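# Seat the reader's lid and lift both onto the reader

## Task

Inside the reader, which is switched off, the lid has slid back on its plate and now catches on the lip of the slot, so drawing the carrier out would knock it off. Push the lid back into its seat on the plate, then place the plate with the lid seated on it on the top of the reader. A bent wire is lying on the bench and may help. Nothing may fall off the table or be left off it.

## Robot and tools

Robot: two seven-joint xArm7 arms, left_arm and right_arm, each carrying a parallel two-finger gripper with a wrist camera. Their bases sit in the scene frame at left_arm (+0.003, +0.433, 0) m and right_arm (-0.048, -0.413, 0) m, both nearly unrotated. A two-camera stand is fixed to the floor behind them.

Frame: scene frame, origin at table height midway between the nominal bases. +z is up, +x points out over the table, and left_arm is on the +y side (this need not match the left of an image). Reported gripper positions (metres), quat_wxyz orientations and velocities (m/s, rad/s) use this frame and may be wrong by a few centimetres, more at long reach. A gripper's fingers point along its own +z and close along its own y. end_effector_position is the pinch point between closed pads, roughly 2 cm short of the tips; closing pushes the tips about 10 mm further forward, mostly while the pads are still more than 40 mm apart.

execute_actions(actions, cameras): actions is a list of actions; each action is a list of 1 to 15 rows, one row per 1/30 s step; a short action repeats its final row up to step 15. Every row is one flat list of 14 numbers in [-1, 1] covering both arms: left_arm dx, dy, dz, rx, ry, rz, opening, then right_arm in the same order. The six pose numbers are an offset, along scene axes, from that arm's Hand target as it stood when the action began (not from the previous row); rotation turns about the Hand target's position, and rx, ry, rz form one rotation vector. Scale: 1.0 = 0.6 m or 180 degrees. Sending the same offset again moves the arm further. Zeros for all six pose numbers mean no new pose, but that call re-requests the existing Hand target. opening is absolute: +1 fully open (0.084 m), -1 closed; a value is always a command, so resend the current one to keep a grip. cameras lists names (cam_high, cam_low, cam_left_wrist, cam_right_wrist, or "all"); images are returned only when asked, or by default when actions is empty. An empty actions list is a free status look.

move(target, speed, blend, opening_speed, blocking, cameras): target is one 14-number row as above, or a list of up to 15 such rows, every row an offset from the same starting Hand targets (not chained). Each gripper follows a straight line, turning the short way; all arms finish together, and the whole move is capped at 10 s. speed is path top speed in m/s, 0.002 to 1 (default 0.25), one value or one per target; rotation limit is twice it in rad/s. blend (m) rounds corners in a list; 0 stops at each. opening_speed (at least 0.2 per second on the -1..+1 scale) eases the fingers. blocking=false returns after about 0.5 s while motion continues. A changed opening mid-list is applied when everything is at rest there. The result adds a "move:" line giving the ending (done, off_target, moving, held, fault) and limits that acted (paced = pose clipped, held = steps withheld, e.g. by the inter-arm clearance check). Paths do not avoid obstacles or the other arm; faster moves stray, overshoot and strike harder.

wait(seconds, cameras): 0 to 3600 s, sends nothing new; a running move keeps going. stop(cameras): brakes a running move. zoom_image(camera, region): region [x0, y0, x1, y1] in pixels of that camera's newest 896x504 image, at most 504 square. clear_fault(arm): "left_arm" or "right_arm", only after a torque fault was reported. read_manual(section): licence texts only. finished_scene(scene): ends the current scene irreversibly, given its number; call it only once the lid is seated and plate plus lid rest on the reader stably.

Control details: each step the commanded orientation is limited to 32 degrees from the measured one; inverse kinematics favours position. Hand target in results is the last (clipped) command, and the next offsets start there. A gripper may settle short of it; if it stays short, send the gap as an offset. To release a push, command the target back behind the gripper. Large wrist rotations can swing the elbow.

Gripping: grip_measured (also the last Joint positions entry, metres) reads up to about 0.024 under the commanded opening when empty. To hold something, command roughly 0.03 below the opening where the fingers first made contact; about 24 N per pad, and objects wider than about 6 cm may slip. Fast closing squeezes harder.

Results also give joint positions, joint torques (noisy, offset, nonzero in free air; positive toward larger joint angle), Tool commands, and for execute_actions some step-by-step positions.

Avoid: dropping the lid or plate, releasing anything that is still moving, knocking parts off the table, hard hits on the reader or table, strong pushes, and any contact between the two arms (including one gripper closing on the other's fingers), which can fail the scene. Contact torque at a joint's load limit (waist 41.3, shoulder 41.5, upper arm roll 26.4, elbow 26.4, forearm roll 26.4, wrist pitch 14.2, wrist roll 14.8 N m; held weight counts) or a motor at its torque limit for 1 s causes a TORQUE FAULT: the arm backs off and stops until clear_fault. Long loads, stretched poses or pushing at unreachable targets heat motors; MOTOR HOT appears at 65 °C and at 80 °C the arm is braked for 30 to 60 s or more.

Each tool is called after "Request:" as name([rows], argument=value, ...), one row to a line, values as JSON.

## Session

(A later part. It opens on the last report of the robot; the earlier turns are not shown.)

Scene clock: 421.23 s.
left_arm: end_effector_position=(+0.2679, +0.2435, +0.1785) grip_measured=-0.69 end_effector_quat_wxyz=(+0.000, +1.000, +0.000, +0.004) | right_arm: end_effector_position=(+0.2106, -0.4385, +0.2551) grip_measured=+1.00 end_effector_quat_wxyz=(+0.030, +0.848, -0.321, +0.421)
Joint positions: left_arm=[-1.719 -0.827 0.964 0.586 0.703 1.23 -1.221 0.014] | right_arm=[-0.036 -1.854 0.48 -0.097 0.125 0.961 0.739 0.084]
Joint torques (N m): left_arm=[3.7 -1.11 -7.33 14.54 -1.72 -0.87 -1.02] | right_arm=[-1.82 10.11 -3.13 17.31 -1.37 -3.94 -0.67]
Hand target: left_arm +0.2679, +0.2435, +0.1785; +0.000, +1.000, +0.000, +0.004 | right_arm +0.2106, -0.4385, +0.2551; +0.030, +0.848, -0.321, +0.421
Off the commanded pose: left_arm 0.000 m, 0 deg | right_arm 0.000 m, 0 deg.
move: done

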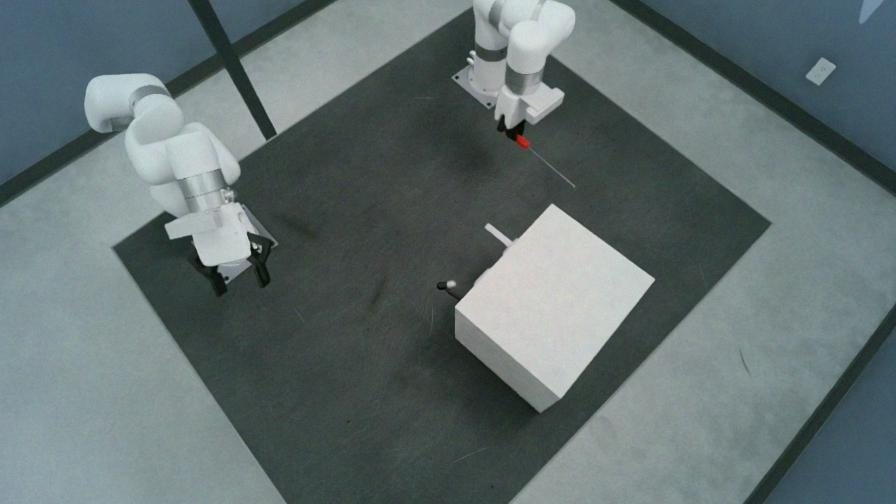

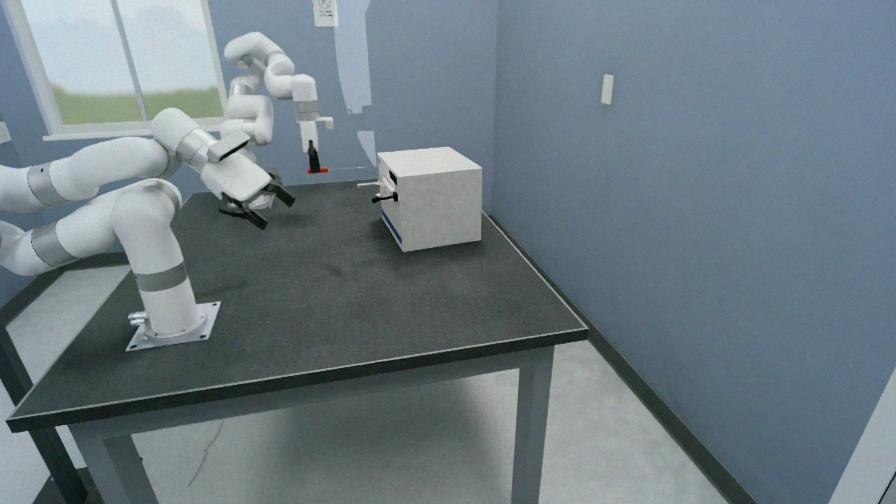

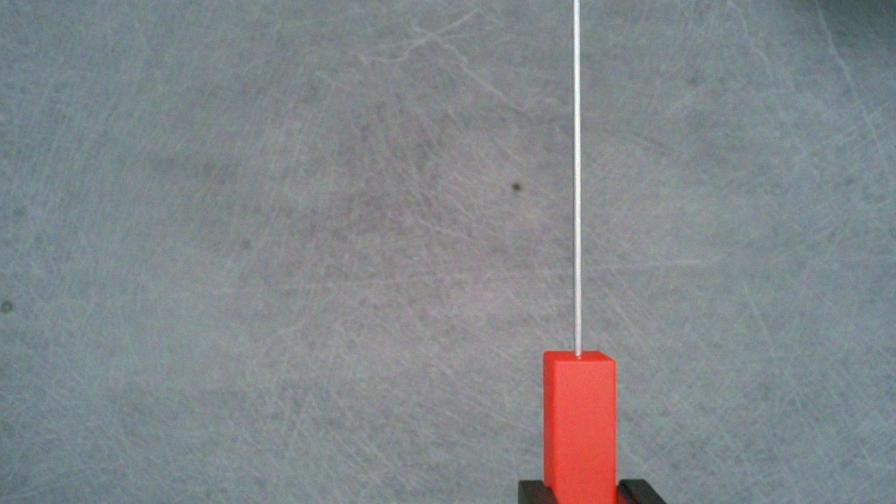

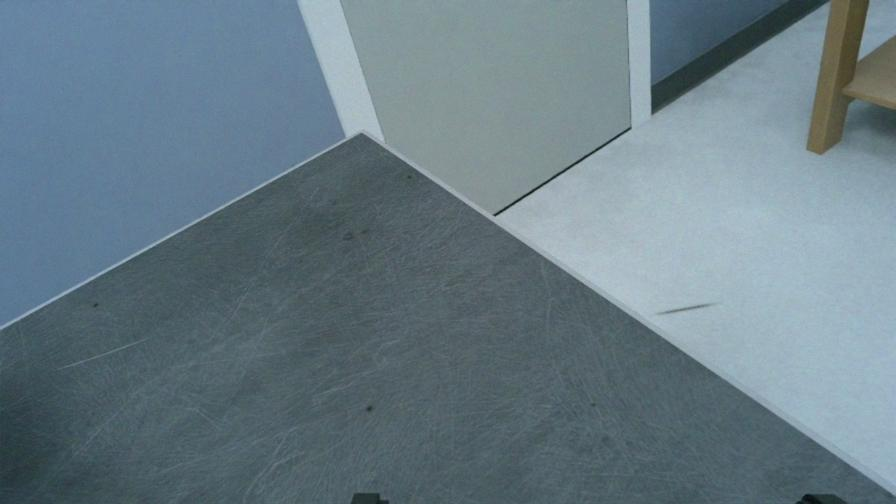

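Request:
move([
  [-0.0548, -0.15, 0.0525, 0, 0, 0.0322, -0.78, 0.199, 0.314, 0.075, 0, 0, 0, 1],
  [-0.0548, -0.3225, 0.0525, 0, 0, 0.0322, -0.78, 0.1657, 0.3975, -0.158, -0.1141, -0.2123, 0.2210, 1],
], speed=0.25, blend=0.02, cameras=["all"])

Scene clock: 512.43 s.
left_arm: end_effector_position=(+0.2351, +0.1004, +0.2100) grip_measured=-0.69 end_effector_quat_wxyz=(+0.000, +0.999, +0.051, +0.004) | right_arm: end_effector_position=(+0.3203, -0.2281, +0.2377) grip_measured=+1.00 end_effector_quat_wxyz=(-0.014, +0.813, -0.154, +0.561)
Joint positions: left_arm=[-2.104 -0.42 1.035 0.866 0.408 1.122 -1.398 0.014] | right_arm=[-0.408 -1.127 1.329 0.198 0.157 -0.019 1.293 0.084]
Joint torques (N m): left_arm=[-3.81 0.66 -3.64 16.76 -1.79 -1.77 0.79] | right_arm=[1.22 8.9 -12.74 9.57 -0.09 -0.69 -0.82]
Hand target: left_arm +0.2351, +0.1004, +0.2100; +0.000, +0.999, +0.051, +0.004 (not the last commanded pose) | right_arm +0.3203, -0.2281, +0.2377; -0.014, +0.813, -0.154, +0.561 (not the last commanded pose)
Off the commanded pose: left_arm 0.050 m, 0 deg | right_arm 0.083 m, 33 deg.
move: held (right_arm; a check stopped the path), off_target (left_arm; braked when a check withheld steps of right_arm); path passed 1 of 2 targets; limits=held
pose unreachable (right arm): on one or more control steps of this call, first in action 0 (counted from 0), this arm could not follow its commanded pose, so it was not sent that pose on those steps. It may still have moved: this result reports where it is.
cause: moving toward the commanded pose would bring two parts of the arm too close to each other (joints 3 (upper arm roll) to 5 (forearm roll) lie between them).

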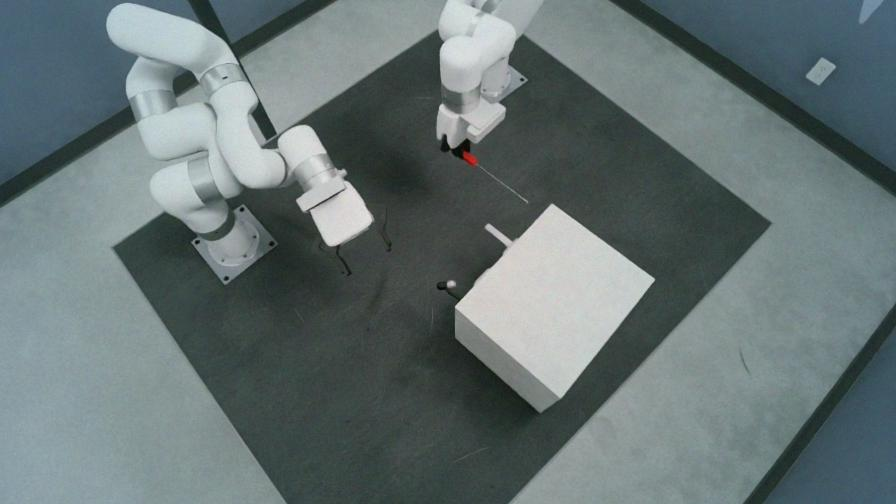

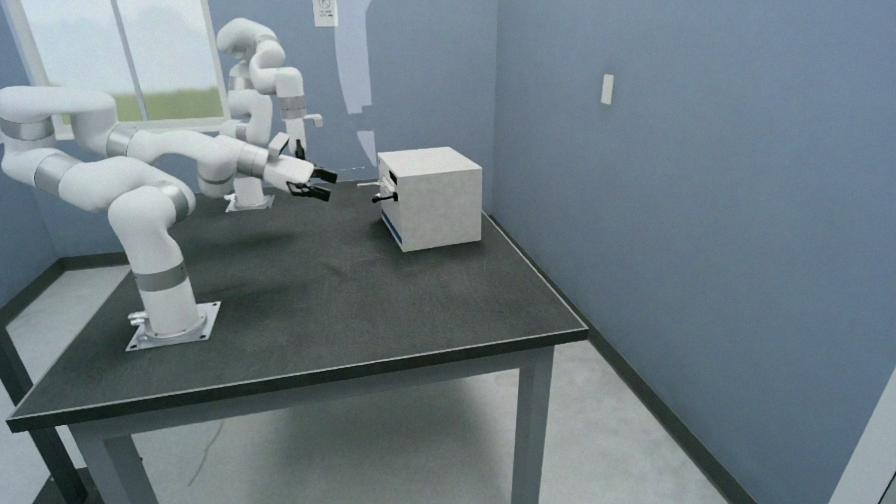

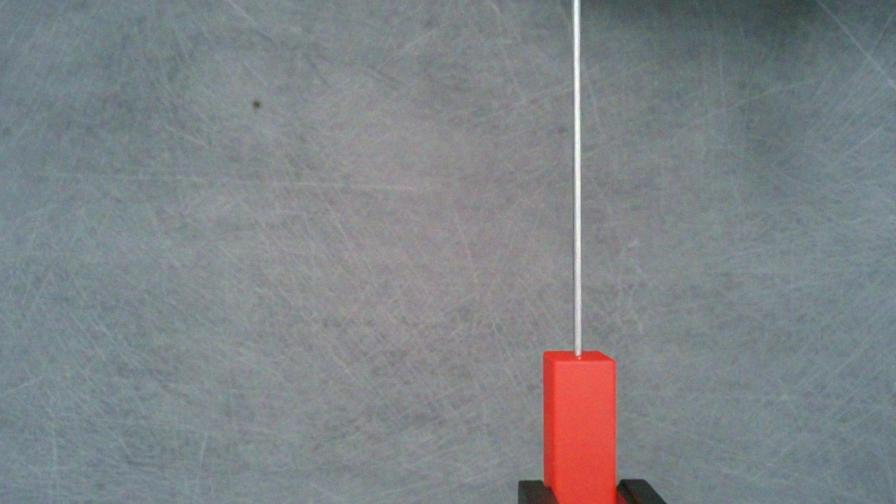

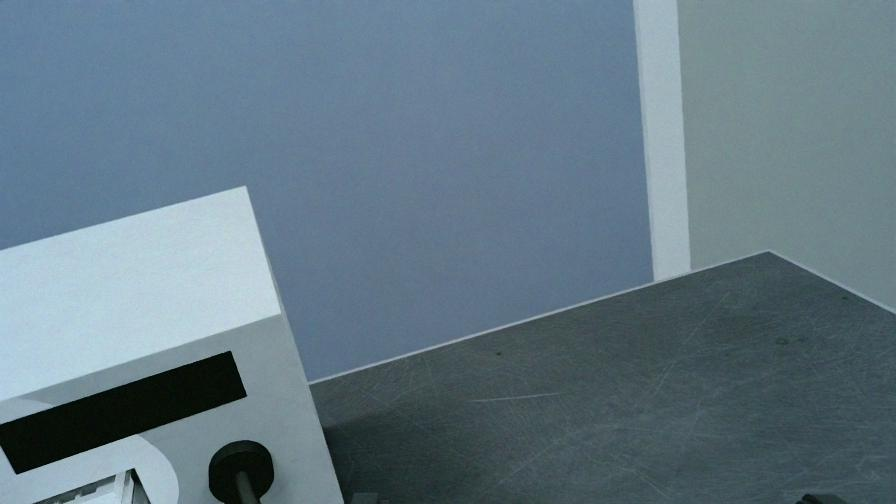

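Request:
move([
  [0, 0, 0, 0, 0, 0, -0.78, 0.08, 0.0, 0.0, -0.0332, -0.0606, 0.0592, 1],
  [0, -0.05, 0, 0, 0, 0, -0.78, 0.066, 0.03, -0.113, -0.0664, -0.1212, 0.1185, 1],
], speed=0.2, blend=0.02, cameras=["cam_high", "cam_right_wrist"])

Scene clock: 534.63 s.
left_arm: end_effector_position=(+0.2351, +0.0704, +0.2100) grip_measured=-0.69 end_effector_quat_wxyz=(+0.000, +0.999, +0.051, +0.004) | right_arm: end_effector_position=(+0.3599, -0.2101, +0.1700) grip_measured=+1.00 end_effector_quat_wxyz=(-0.062, +0.704, +0.062, +0.704)
Joint positions: left_arm=[-2.21 -0.292 1.127 0.943 0.306 1.089 -1.348 0.014] | right_arm=[-0.987 -1.679 2.058 0.261 0.51 -0.912 1.551 0.084]
Joint torques (N m): left_arm=[-3.82 0.12 -2.91 17.25 -1.88 -1.12 0.9] | right_arm=[1.02 6.43 -12.63 -5.89 2.99 1.05 0.93]
Hand target: left_arm +0.2351, +0.0704, +0.2100; +0.000, +0.999, +0.051, +0.004 | right_arm +0.3599, -0.2101, +0.1699; -0.062, +0.704, +0.062, +0.704
Off the commanded pose: left_arm 0.000 m, 0 deg | right_arm 0.000 m, 0 deg.
move: done

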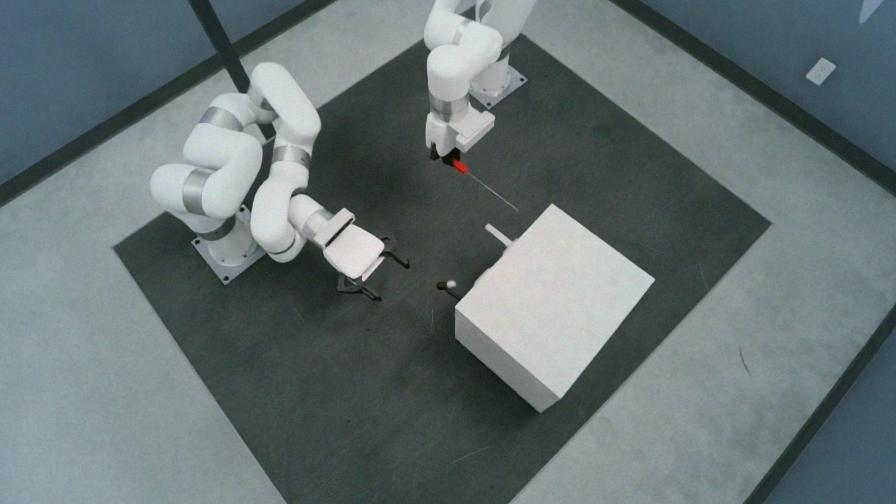

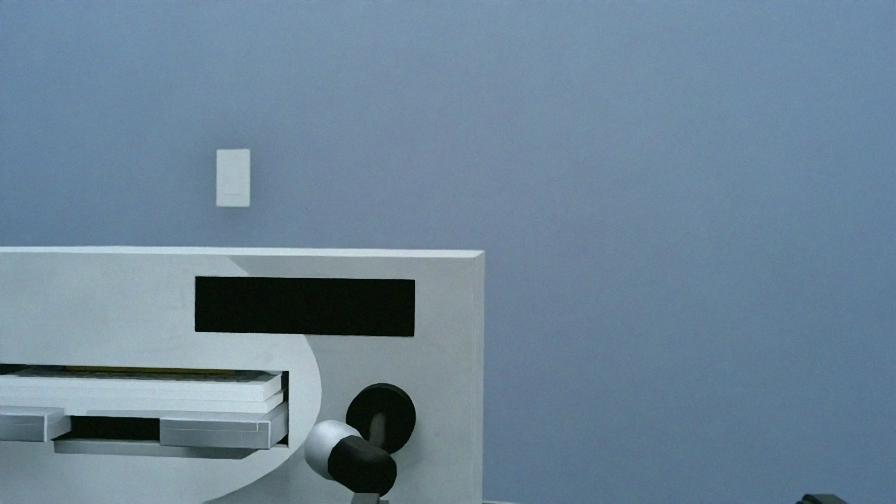

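Request:
move(target=[0.0415, -0.184, 0, 0, 0, 0, -0.78, -0.03, 0.02, 0.0, 0, 0, 0.083, -1], speed=0.2, cameras=["cam_high", "cam_low", "cam_right_wrist"])

Request:
zoom_image(camera="cam_right_wrist", region=[100, 250, 604, 504])

Scene clock: 552.10 s.
left_arm: end_effector_position=(+0.2600, -0.0400, +0.2100) grip_measured=-0.69 end_effector_quat_wxyz=(+0.000, +0.999, +0.051, +0.004) | right_arm: end_effector_position=(+0.3419, -0.1981, +0.1699) grip_measured=-1.00 end_effector_quat_wxyz=(-0.153, +0.690, +0.153, +0.690)
Joint positions: left_arm=[-2.017 0.454 1.118 1.375 -0.431 1.195 -0.88 0.014] | right_arm=[-1.179 -1.812 2.025 0.261 0.471 -1.362 1.695 0]
Joint torques (N m): left_arm=[4.09 -9.99 5.22 16.62 -1.87 -0.89 0.94] | right_arm=[-1.82 6.75 -14.01 -6.13 0.44 -0.62 1.02]
Hand target: left_arm +0.2600, -0.0400, +0.2100; +0.000, +0.999, +0.051, +0.004 | right_arm +0.3419, -0.1981, +0.1699; -0.153, +0.690, +0.153, +0.690
Off the commanded pose: left_arm 0.000 m, 0 deg | right_arm 0.000 m, 0 deg.
move: done

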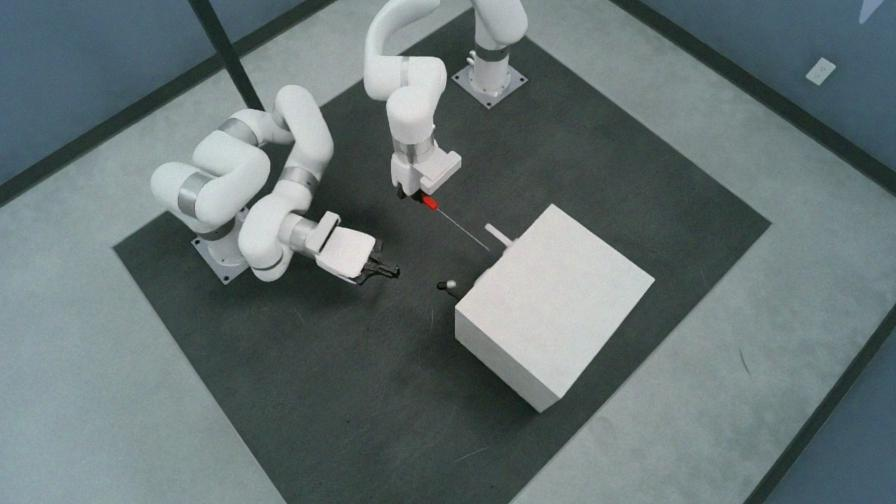

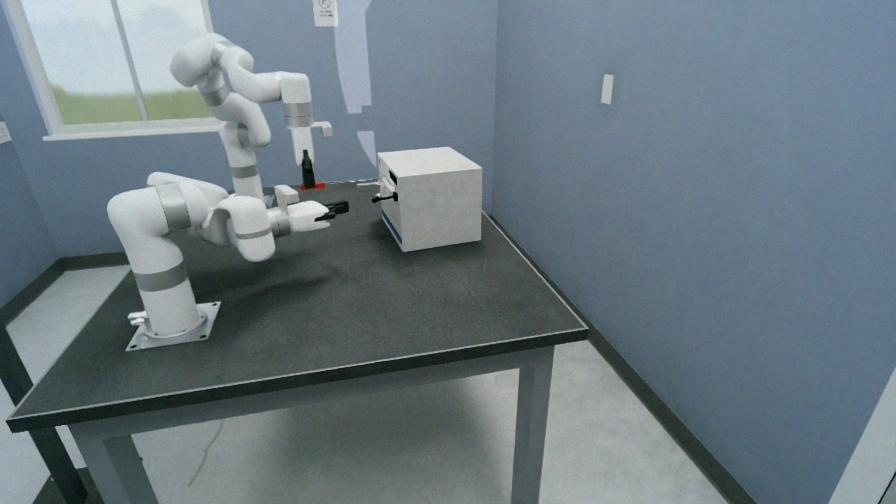

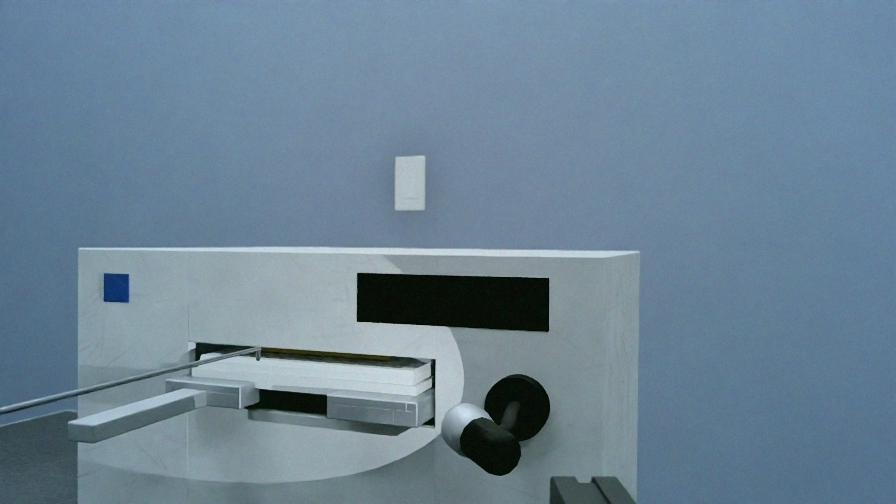

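Scaled by 1.000.

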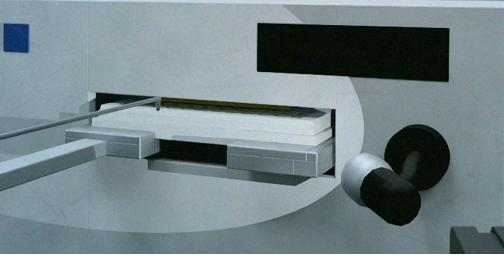

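Request:
zoom_image(camera="cam_right_wrist", region=[170, 320, 450, 440])

Scaled by 1.800 from the camera's image (finer frame: 1280x720).

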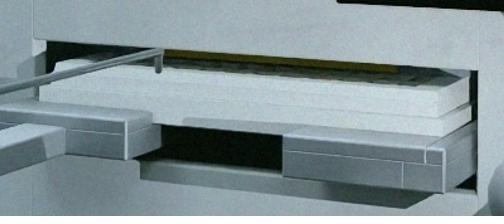

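Request:
zoom_image(camera="cam_right_wrist", region=[240, 335, 340, 395])

Request:
zoom_image(camera="cam_right_wrist", region=[340, 335, 440, 395])

Scaled by 5.040 from the camera's image (finer frame: 1280x720).

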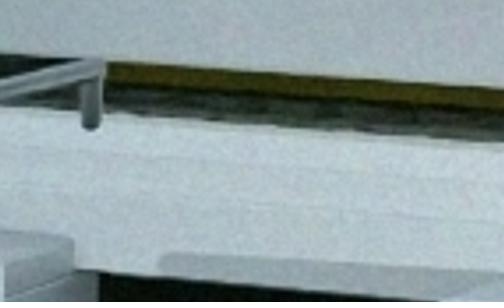

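Scaled by 5.040 from the camera's image (finer frame: 1280x720).

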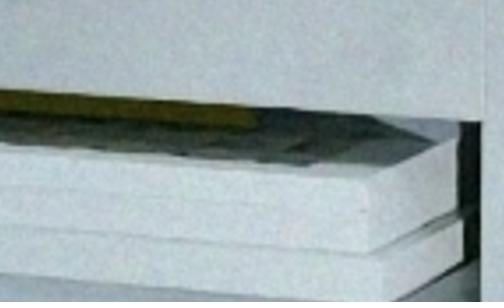

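Request:
move([
  [-0.0167, 0.4333, 0.0167, 0, 0, 0, -0.78, -0.02, 0.02, 0.2168, 0.15, 0.05, -0.02, -1],
  [-0.0167, 0.4333, 0.0167, 0, 0, 0, -0.78, -0.003, 0.13, 0.2168, 0.4757, 0.1571, -0.0589, -1],
  [-0.0167, 0.4333, 0.0167, 0, 0, 0, -0.78, 0.2135, 0.3552, 0.1585, 0.964, 0.2657, 0, -1],
], speed=0.3, blend=0.02, cameras=["cam_high", "cam_low", "cam_right_wrist"])

Request:
zoom_image(camera="cam_right_wrist", region=[200, 120, 700, 400])

Scene clock: 836.40 s.
left_arm: end_effector_position=(+0.2535, +0.1284, +0.2165) grip_measured=-0.69 end_effector_quat_wxyz=(+0.000, +0.999, +0.051, +0.004) | right_arm: end_effector_position=(+0.3358, -0.1928, +0.2366) grip_measured=-1.00 end_effector_quat_wxyz=(-0.231, +0.695, +0.050, +0.679)
Joint positions: left_arm=[-2.042 -0.512 1.021 0.848 0.477 1.175 -1.382 0.014] | right_arm=[-1.148 -1.587 1.785 0.184 0.25 -1.35 1.796 0]
Joint torques (N m): left_arm=[3.7 -3.57 -5.88 14.13 1.7 -1.67 -0.97] | right_arm=[-1.88 7.2 -12.21 -1.19 2.99 -0.98 -0.8]
Hand target: left_arm +0.2535, +0.1284, +0.2165; +0.000, +0.999, +0.051, +0.004 (not the last commanded pose) | right_arm +0.3358, -0.1928, +0.2366; -0.231, +0.695, +0.050, +0.679 (not the last commanded pose)
Off the commanded pose: left_arm 0.092 m, 0 deg | right_arm 0.249 m, 165 deg.
move: held (right_arm; a check stopped the path), off_target (left_arm; braked when a check withheld steps of right_arm); path passed 0 of 3 targets; limits=held
pose unreachable (right arm): on one or more control steps of this call, first in action 0 (counted from 0), this arm could not follow its commanded pose, so it was not sent that pose on those steps. It may still have moved: this result reports where it is.
cause: moving toward the commanded pose would bring two parts of the arm too close to each other (joints 3 (upper arm roll) to 5 (forearm roll) lie between them).

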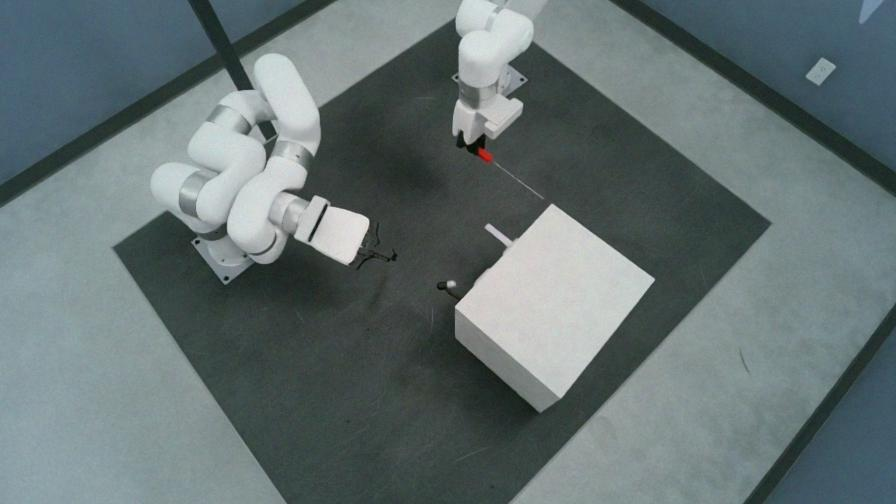

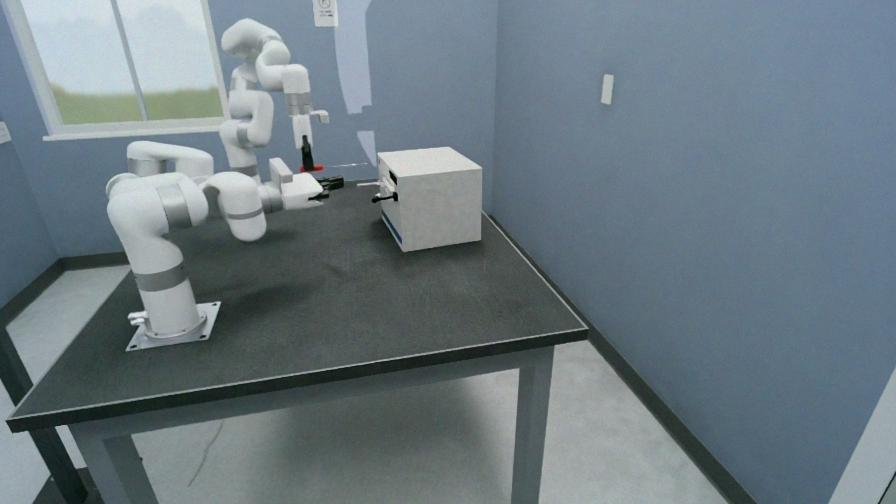

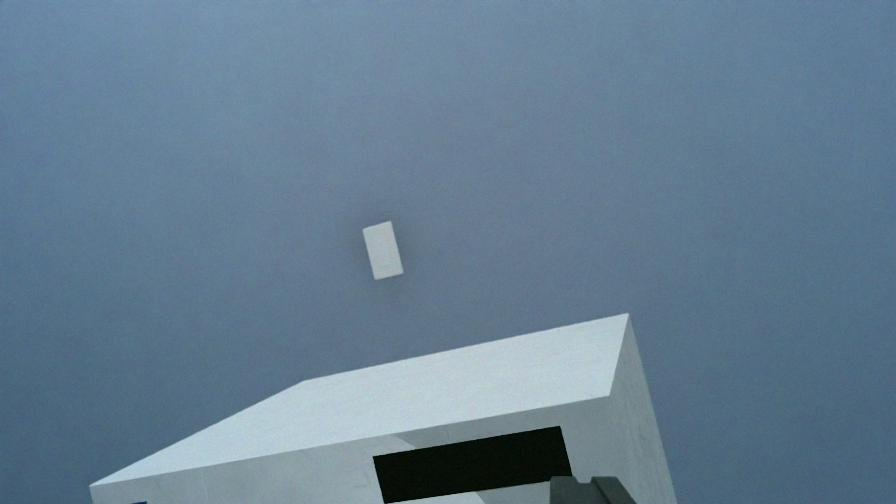

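Scaled by 1.008 from the camera's image (finer frame: 1280x720).

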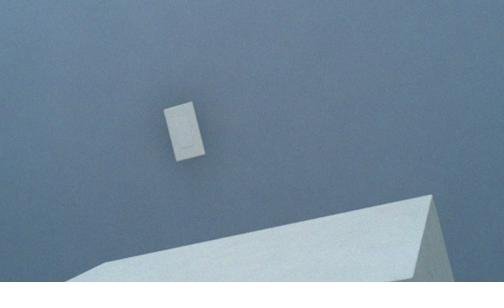

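Request:
move([
  [-0.0058, 0.1527, 0.0058, 0, 0, 0, -0.78, 0.157, 0.088, 0.189, 0, 0, 0, -1],
  [-0.0058, 0.1527, 0.0058, 0, 0, 0, -0.78, 0.14, 0.188, 0.156, 0.3978, 0.1315, -0.0478, -1],
  [-0.0058, 0.1527, 0.0058, 0, 0, 0, -0.78, 0.2237, 0.3463, 0.0473, 0.8851, 0.229, -0.0049, -1],
], speed=0.35, blend=0.02, cameras=["cam_high", "cam_low", "cam_right_wrist"])

Request:
zoom_image(camera="cam_right_wrist", region=[200, 120, 700, 400])

Scene clock: 867.70 s.
left_arm: end_effector_position=(+0.2500, +0.2200, +0.2200) grip_measured=-0.69 end_effector_quat_wxyz=(+0.000, +0.999, +0.051, +0.004) | right_arm: end_effector_position=(+0.4700, +0.0150, +0.2650) grip_measured=-1.00 end_effector_quat_wxyz=(+0.706, -0.040, +0.706, +0.032)
Joint positions: left_arm=[-1.775 -0.82 0.86 0.668 0.615 1.327 -1.375 0.014] | right_arm=[-1.314 -1.283 1.993 1.326 1.454 -0.468 3.053 0]
Joint torques (N m): left_arm=[3.89 -1.43 -6.38 14.86 0.94 -1.1 0.84] | right_arm=[-1.86 19.15 -20.96 7.08 1.24 -1.37 -0.83]
Hand target: left_arm +0.2500, +0.2200, +0.2200; +0.000, +0.999, +0.051, +0.004 | right_arm +0.4700, +0.0150, +0.2650; +0.706, -0.040, +0.706, +0.032
Off the commanded pose: left_arm 0.000 m, 0 deg | right_arm 0.000 m, 0 deg.
move: done

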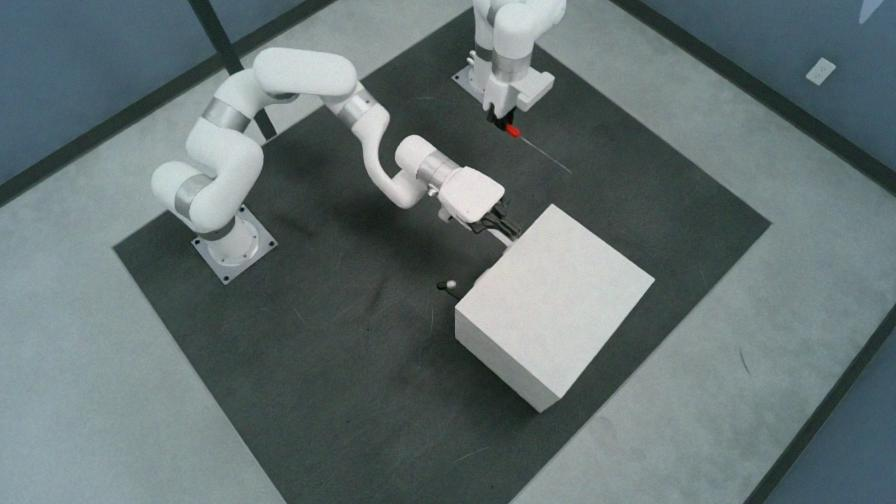

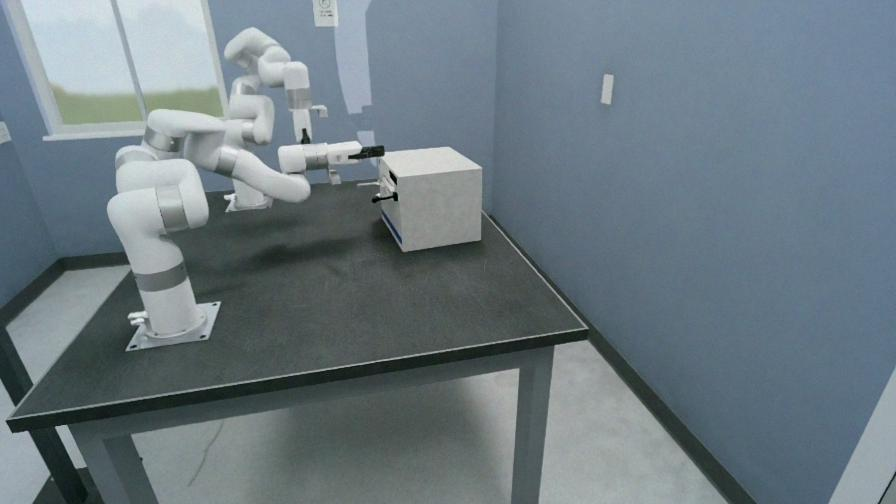

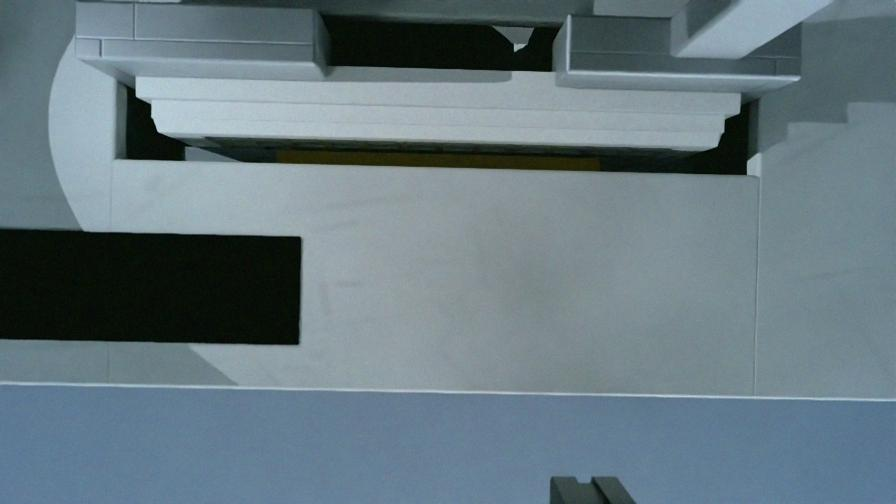

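Scaled by 1.008 from the camera's image (finer frame: 1280x720).

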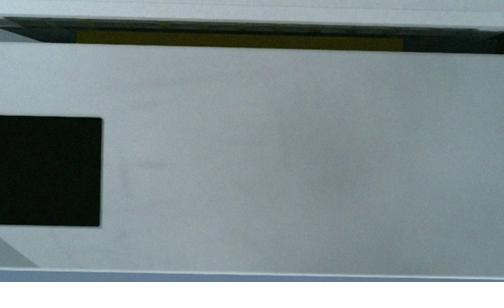

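Request:
zoom_image(camera="cam_right_wrist", region=[110, 70, 330, 190])

Request:
zoom_image(camera="cam_right_wrist", region=[540, 70, 780, 190])

Scaled by 2.291 from the camera's image (finer frame: 1280x720).

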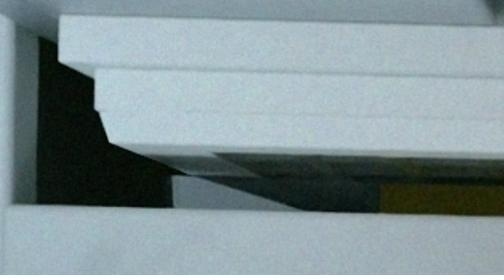

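Scaled by 2.100 from the camera's image (finer frame: 1280x720).

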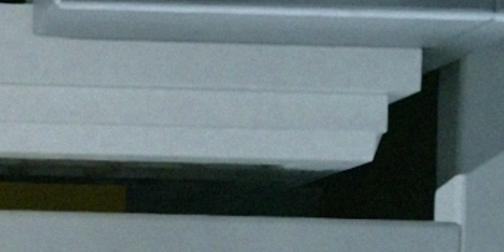

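Request:
move(target=[0, 0, 0, 0, 0, 0, -0.78, -0.0583, -0.005, -0.068, 0, 0, 0, -1], speed=0.2, cameras=["cam_right_wrist"])

Request:
zoom_image(camera="cam_right_wrist", region=[160, 150, 440, 290])

Request:
zoom_image(camera="cam_right_wrist", region=[440, 150, 720, 290])

Scene clock: 899.50 s.
left_arm: end_effector_position=(+0.2500, +0.2200, +0.2200) grip_measured=-0.69 end_effector_quat_wxyz=(+0.000, +0.999, +0.051, +0.004) | right_arm: end_effector_position=(+0.4351, +0.0120, +0.2243) grip_measured=-1.00 end_effector_quat_wxyz=(+0.706, -0.040, +0.706, +0.032)
Joint positions: left_arm=[-1.775 -0.82 0.86 0.668 0.615 1.327 -1.375 0.014] | right_arm=[-1.243 -1.324 2.058 1.259 1.511 -0.532 3.088 0]
Joint torques (N m): left_arm=[3.19 -1.29 -6.43 14.76 0.71 -1.22 0.62] | right_arm=[1.06 18.53 -18.32 2.07 1.16 -3.38 -0.38]
Hand target: left_arm +0.2500, +0.2200, +0.2200; +0.000, +0.999, +0.051, +0.004 | right_arm +0.4351, +0.0120, +0.2242; +0.706, -0.040, +0.706, +0.032
Off the commanded pose: left_arm 0.000 m, 0 deg | right_arm 0.000 m, 0 deg.
move: done

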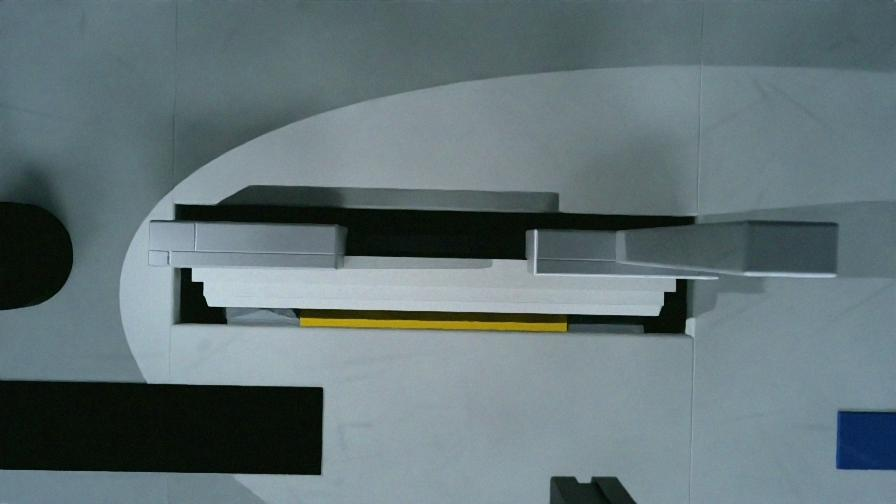

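Scaled by 1.800 from the camera's image (finer frame: 1280x720).

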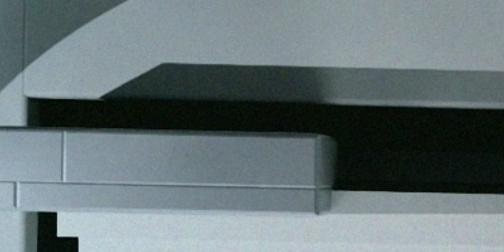

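Scaled by 1.800 from the camera's image (finer frame: 1280x720).

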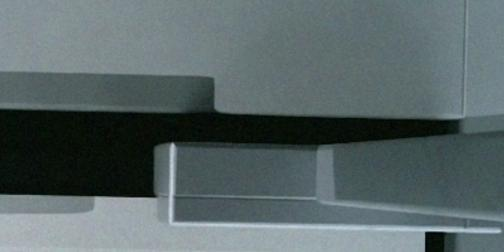

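Request:
zoom_image(camera="cam_right_wrist", region=[170, 260, 350, 350])

Request:
zoom_image(camera="cam_right_wrist", region=[520, 260, 700, 350])

Scaled by 2.800 from the camera's image (finer frame: 1280x720).

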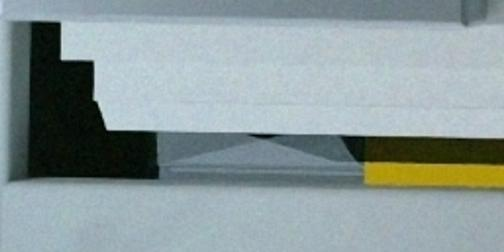

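Scaled by 2.800 from the camera's image (finer frame: 1280x720).

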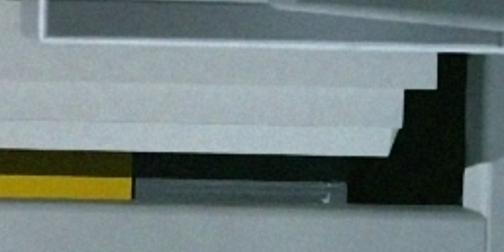

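Request:
move([
  [0, 0, 0, 0, 0, 0, -0.78, -0.09, -0.12, 0.02, 0.2, 0.06, 0.04, -1],
  [0, -0.05, 0, 0, 0, 0, -0.78, -0.0635, -0.225, 0.0053, 0.4787, 0.1546, 0.1055, -1],
  [0.05, -0.3167, -0.0325, 0, 0, 0, -0.78, -0.0635, -0.225, 0.0053, 0.4787, 0.1546, 0.1055, -1],
], speed=0.25, blend=0.02, cameras=["all"])

Request:
zoom_image(camera="cam_right_wrist", region=[200, 0, 700, 504])

Scene clock: 1205.07 s.
left_arm: end_effector_position=(+0.2800, +0.0300, +0.2005) grip_measured=-0.69 end_effector_quat_wxyz=(+0.000, +0.999, +0.051, +0.004) | right_arm: end_effector_position=(+0.3970, -0.1230, +0.2274) grip_measured=-1.00 end_effector_quat_wxyz=(+0.357, +0.350, +0.614, +0.611)
Joint positions: left_arm=[-2.169 0.255 1.282 1.14 -0.271 1.077 -0.869 0.014] | right_arm=[-1.83 -0.704 2.38 0.546 0.159 -1.498 5.158 0]
Joint torques (N m): left_arm=[4.35 -4.96 2.79 17.33 -1.78 -0.66 0.83] | right_arm=[-1.82 13.64 -7.02 7.86 -0.47 -3.2 0.8]
Hand target: left_arm +0.2800, +0.0300, +0.2005; +0.000, +0.999, +0.051, +0.004 | right_arm +0.3970, -0.1230, +0.2274; +0.357, +0.350, +0.614, +0.611
Off the commanded pose: left_arm 0.000 m, 0 deg | right_arm 0.000 m, 0 deg.
move: done

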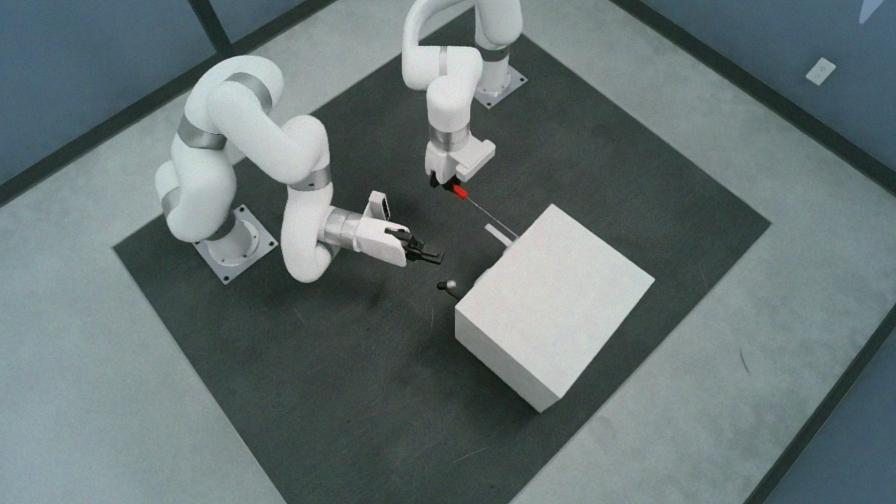

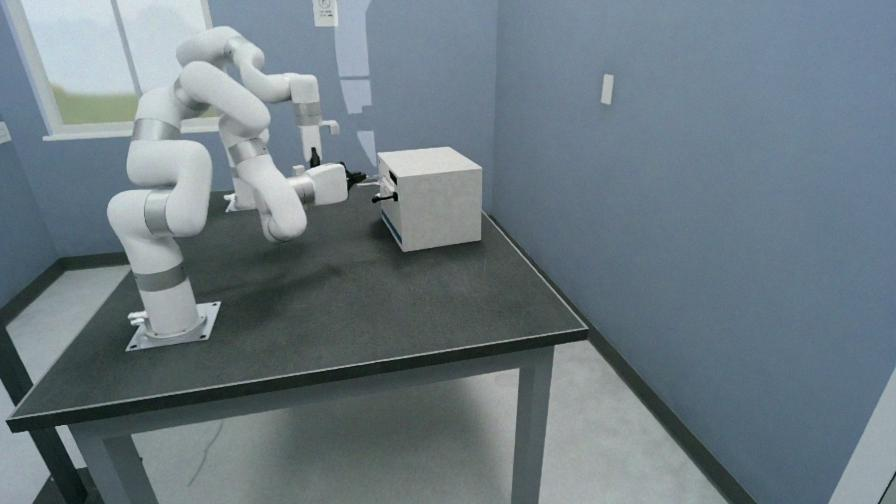

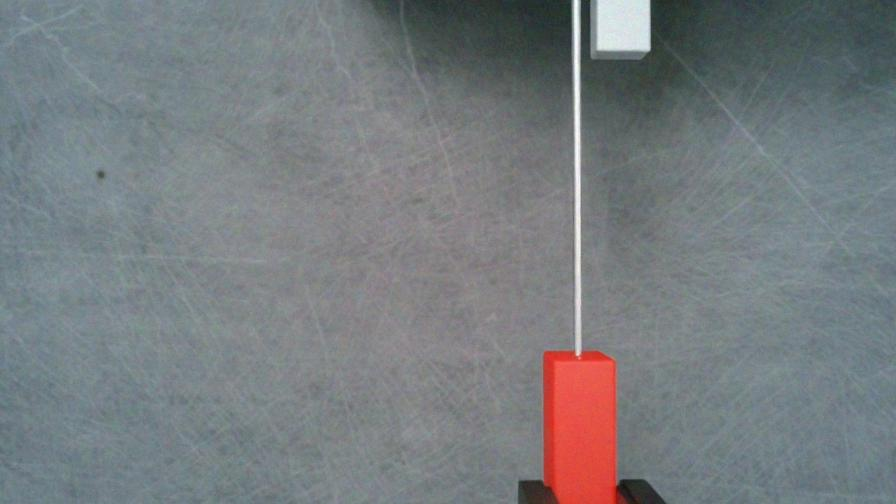

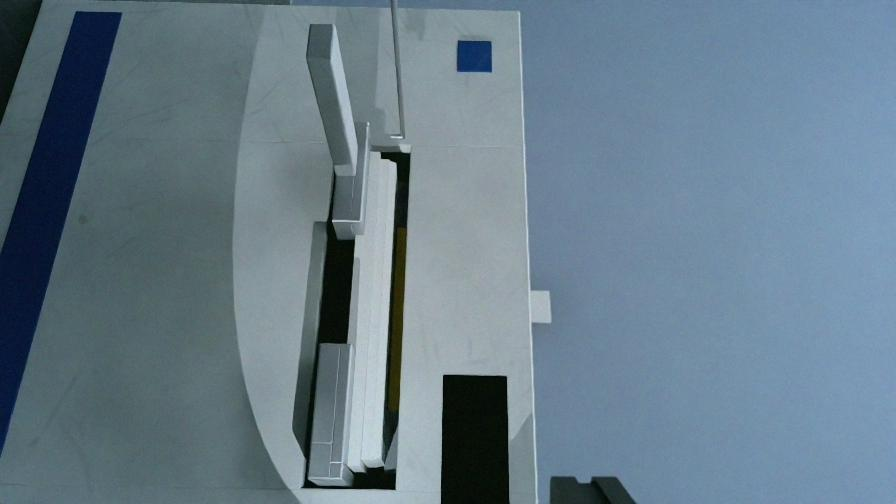

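Scaled by 1.000.

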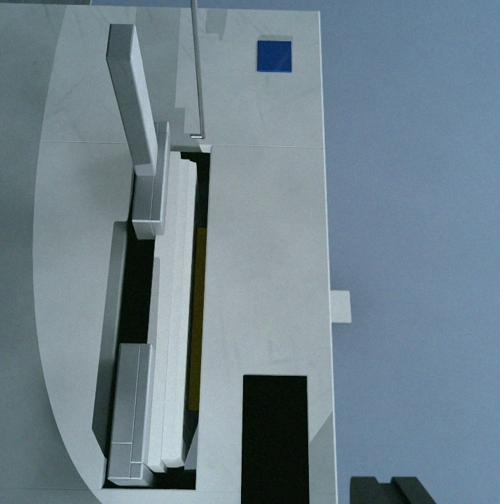

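Request:
move(target=[0.0249, 0.0025, 0, 0, 0, 0, -0.78, 0, 0, 0, 0, 0, 0, -1], speed=0.1, cameras=["cam_right_wrist"])

Request:
zoom_image(camera="cam_right_wrist", region=[330, 90, 450, 210])

Scene clock: 1215.67 s.
left_arm: end_effector_position=(+0.2949, +0.0315, +0.2005) grip_measured=-0.69 end_effector_quat_wxyz=(+0.000, +0.999, +0.051, +0.004) | right_arm: end_effector_position=(+0.3970, -0.1230, +0.2274) grip_measured=-1.00 end_effector_quat_wxyz=(+0.357, +0.350, +0.614, +0.611)
Joint positions: left_arm=[-2.096 0.295 1.251 1.171 -0.309 1.092 -0.817 0.014] | right_arm=[-1.83 -0.704 2.38 0.546 0.159 -1.498 5.158 0]
Joint torques (N m): left_arm=[3.88 -5.26 3.21 16.94 -1.85 -0.75 0.75] | right_arm=[-1.81 13.92 -7.62 7.47 -0.32 -3.16 0.14]
Hand target: left_arm +0.2949, +0.0315, +0.2005; +0.000, +0.999, +0.051, +0.004 | right_arm +0.3970, -0.1230, +0.2274; +0.357, +0.350, +0.614, +0.611
Off the commanded pose: left_arm 0.000 m, 0 deg | right_arm 0.000 m, 0 deg.
move: done

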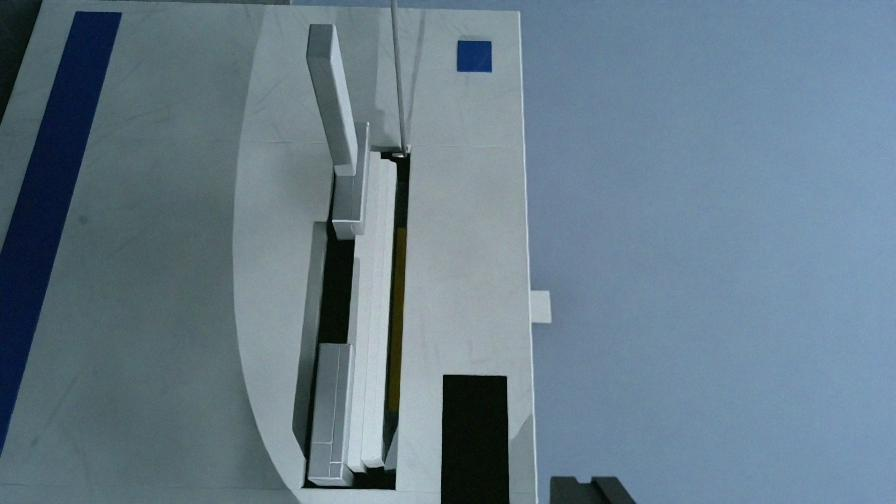

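Scaled by 4.200 from the camera's image (finer frame: 1280x720).

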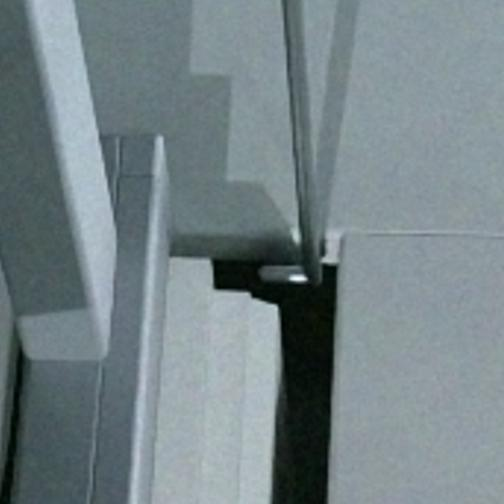

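Request:
move(target=[0.0199, 0.002, 0, 0, 0, 0, -0.78, 0, 0, 0, 0, 0, 0, -1], speed=0.06, cameras=["cam_right_wrist"])

Request:
zoom_image(camera="cam_right_wrist", region=[350, 110, 450, 210])

Scene clock: 1239.17 s.
left_arm: end_effector_position=(+0.3069, +0.0327, +0.2005) grip_measured=-0.69 end_effector_quat_wxyz=(+0.000, +0.999, +0.051, +0.004) | right_arm: end_effector_position=(+0.3970, -0.1230, +0.2274) grip_measured=-1.00 end_effector_quat_wxyz=(+0.357, +0.350, +0.614, +0.611)
Joint positions: left_arm=[-2.04 0.325 1.227 1.197 -0.336 1.104 -0.778 0.014] | right_arm=[-1.831 -0.704 2.38 0.546 0.159 -1.498 5.158 0]
Joint torques (N m): left_arm=[3.65 -6.27 3.99 17.08 -2.05 -0.74 0.84] | right_arm=[-1.93 13.88 -7.82 7.23 -0.32 -3.08 0.18]
Hand target: left_arm +0.3069, +0.0327, +0.2005; +0.000, +0.999, +0.051, +0.004 | right_arm +0.3970, -0.1230, +0.2274; +0.357, +0.350, +0.614, +0.611
Off the commanded pose: left_arm 0.000 m, 0 deg | right_arm 0.000 m, 0 deg.
move: done

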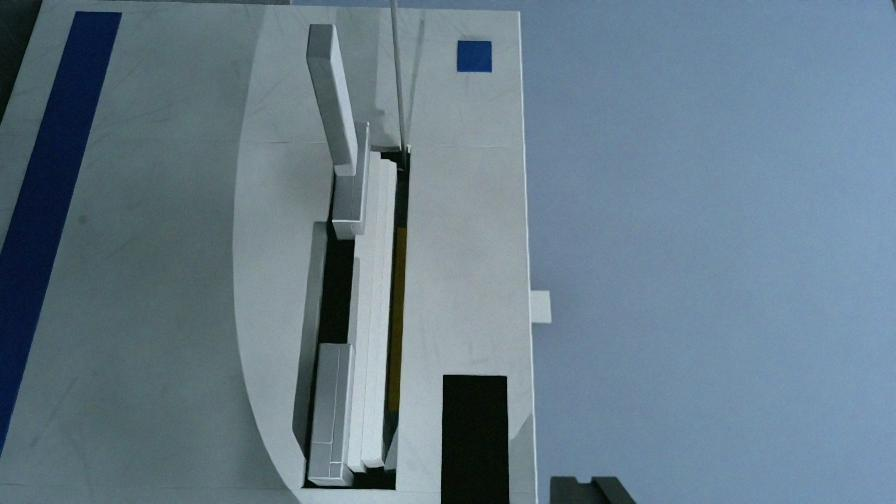

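Scaled by 5.040 from the camera's image (finer frame: 1280x720).

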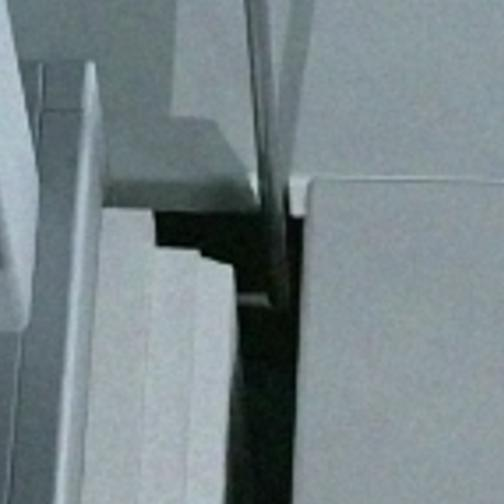

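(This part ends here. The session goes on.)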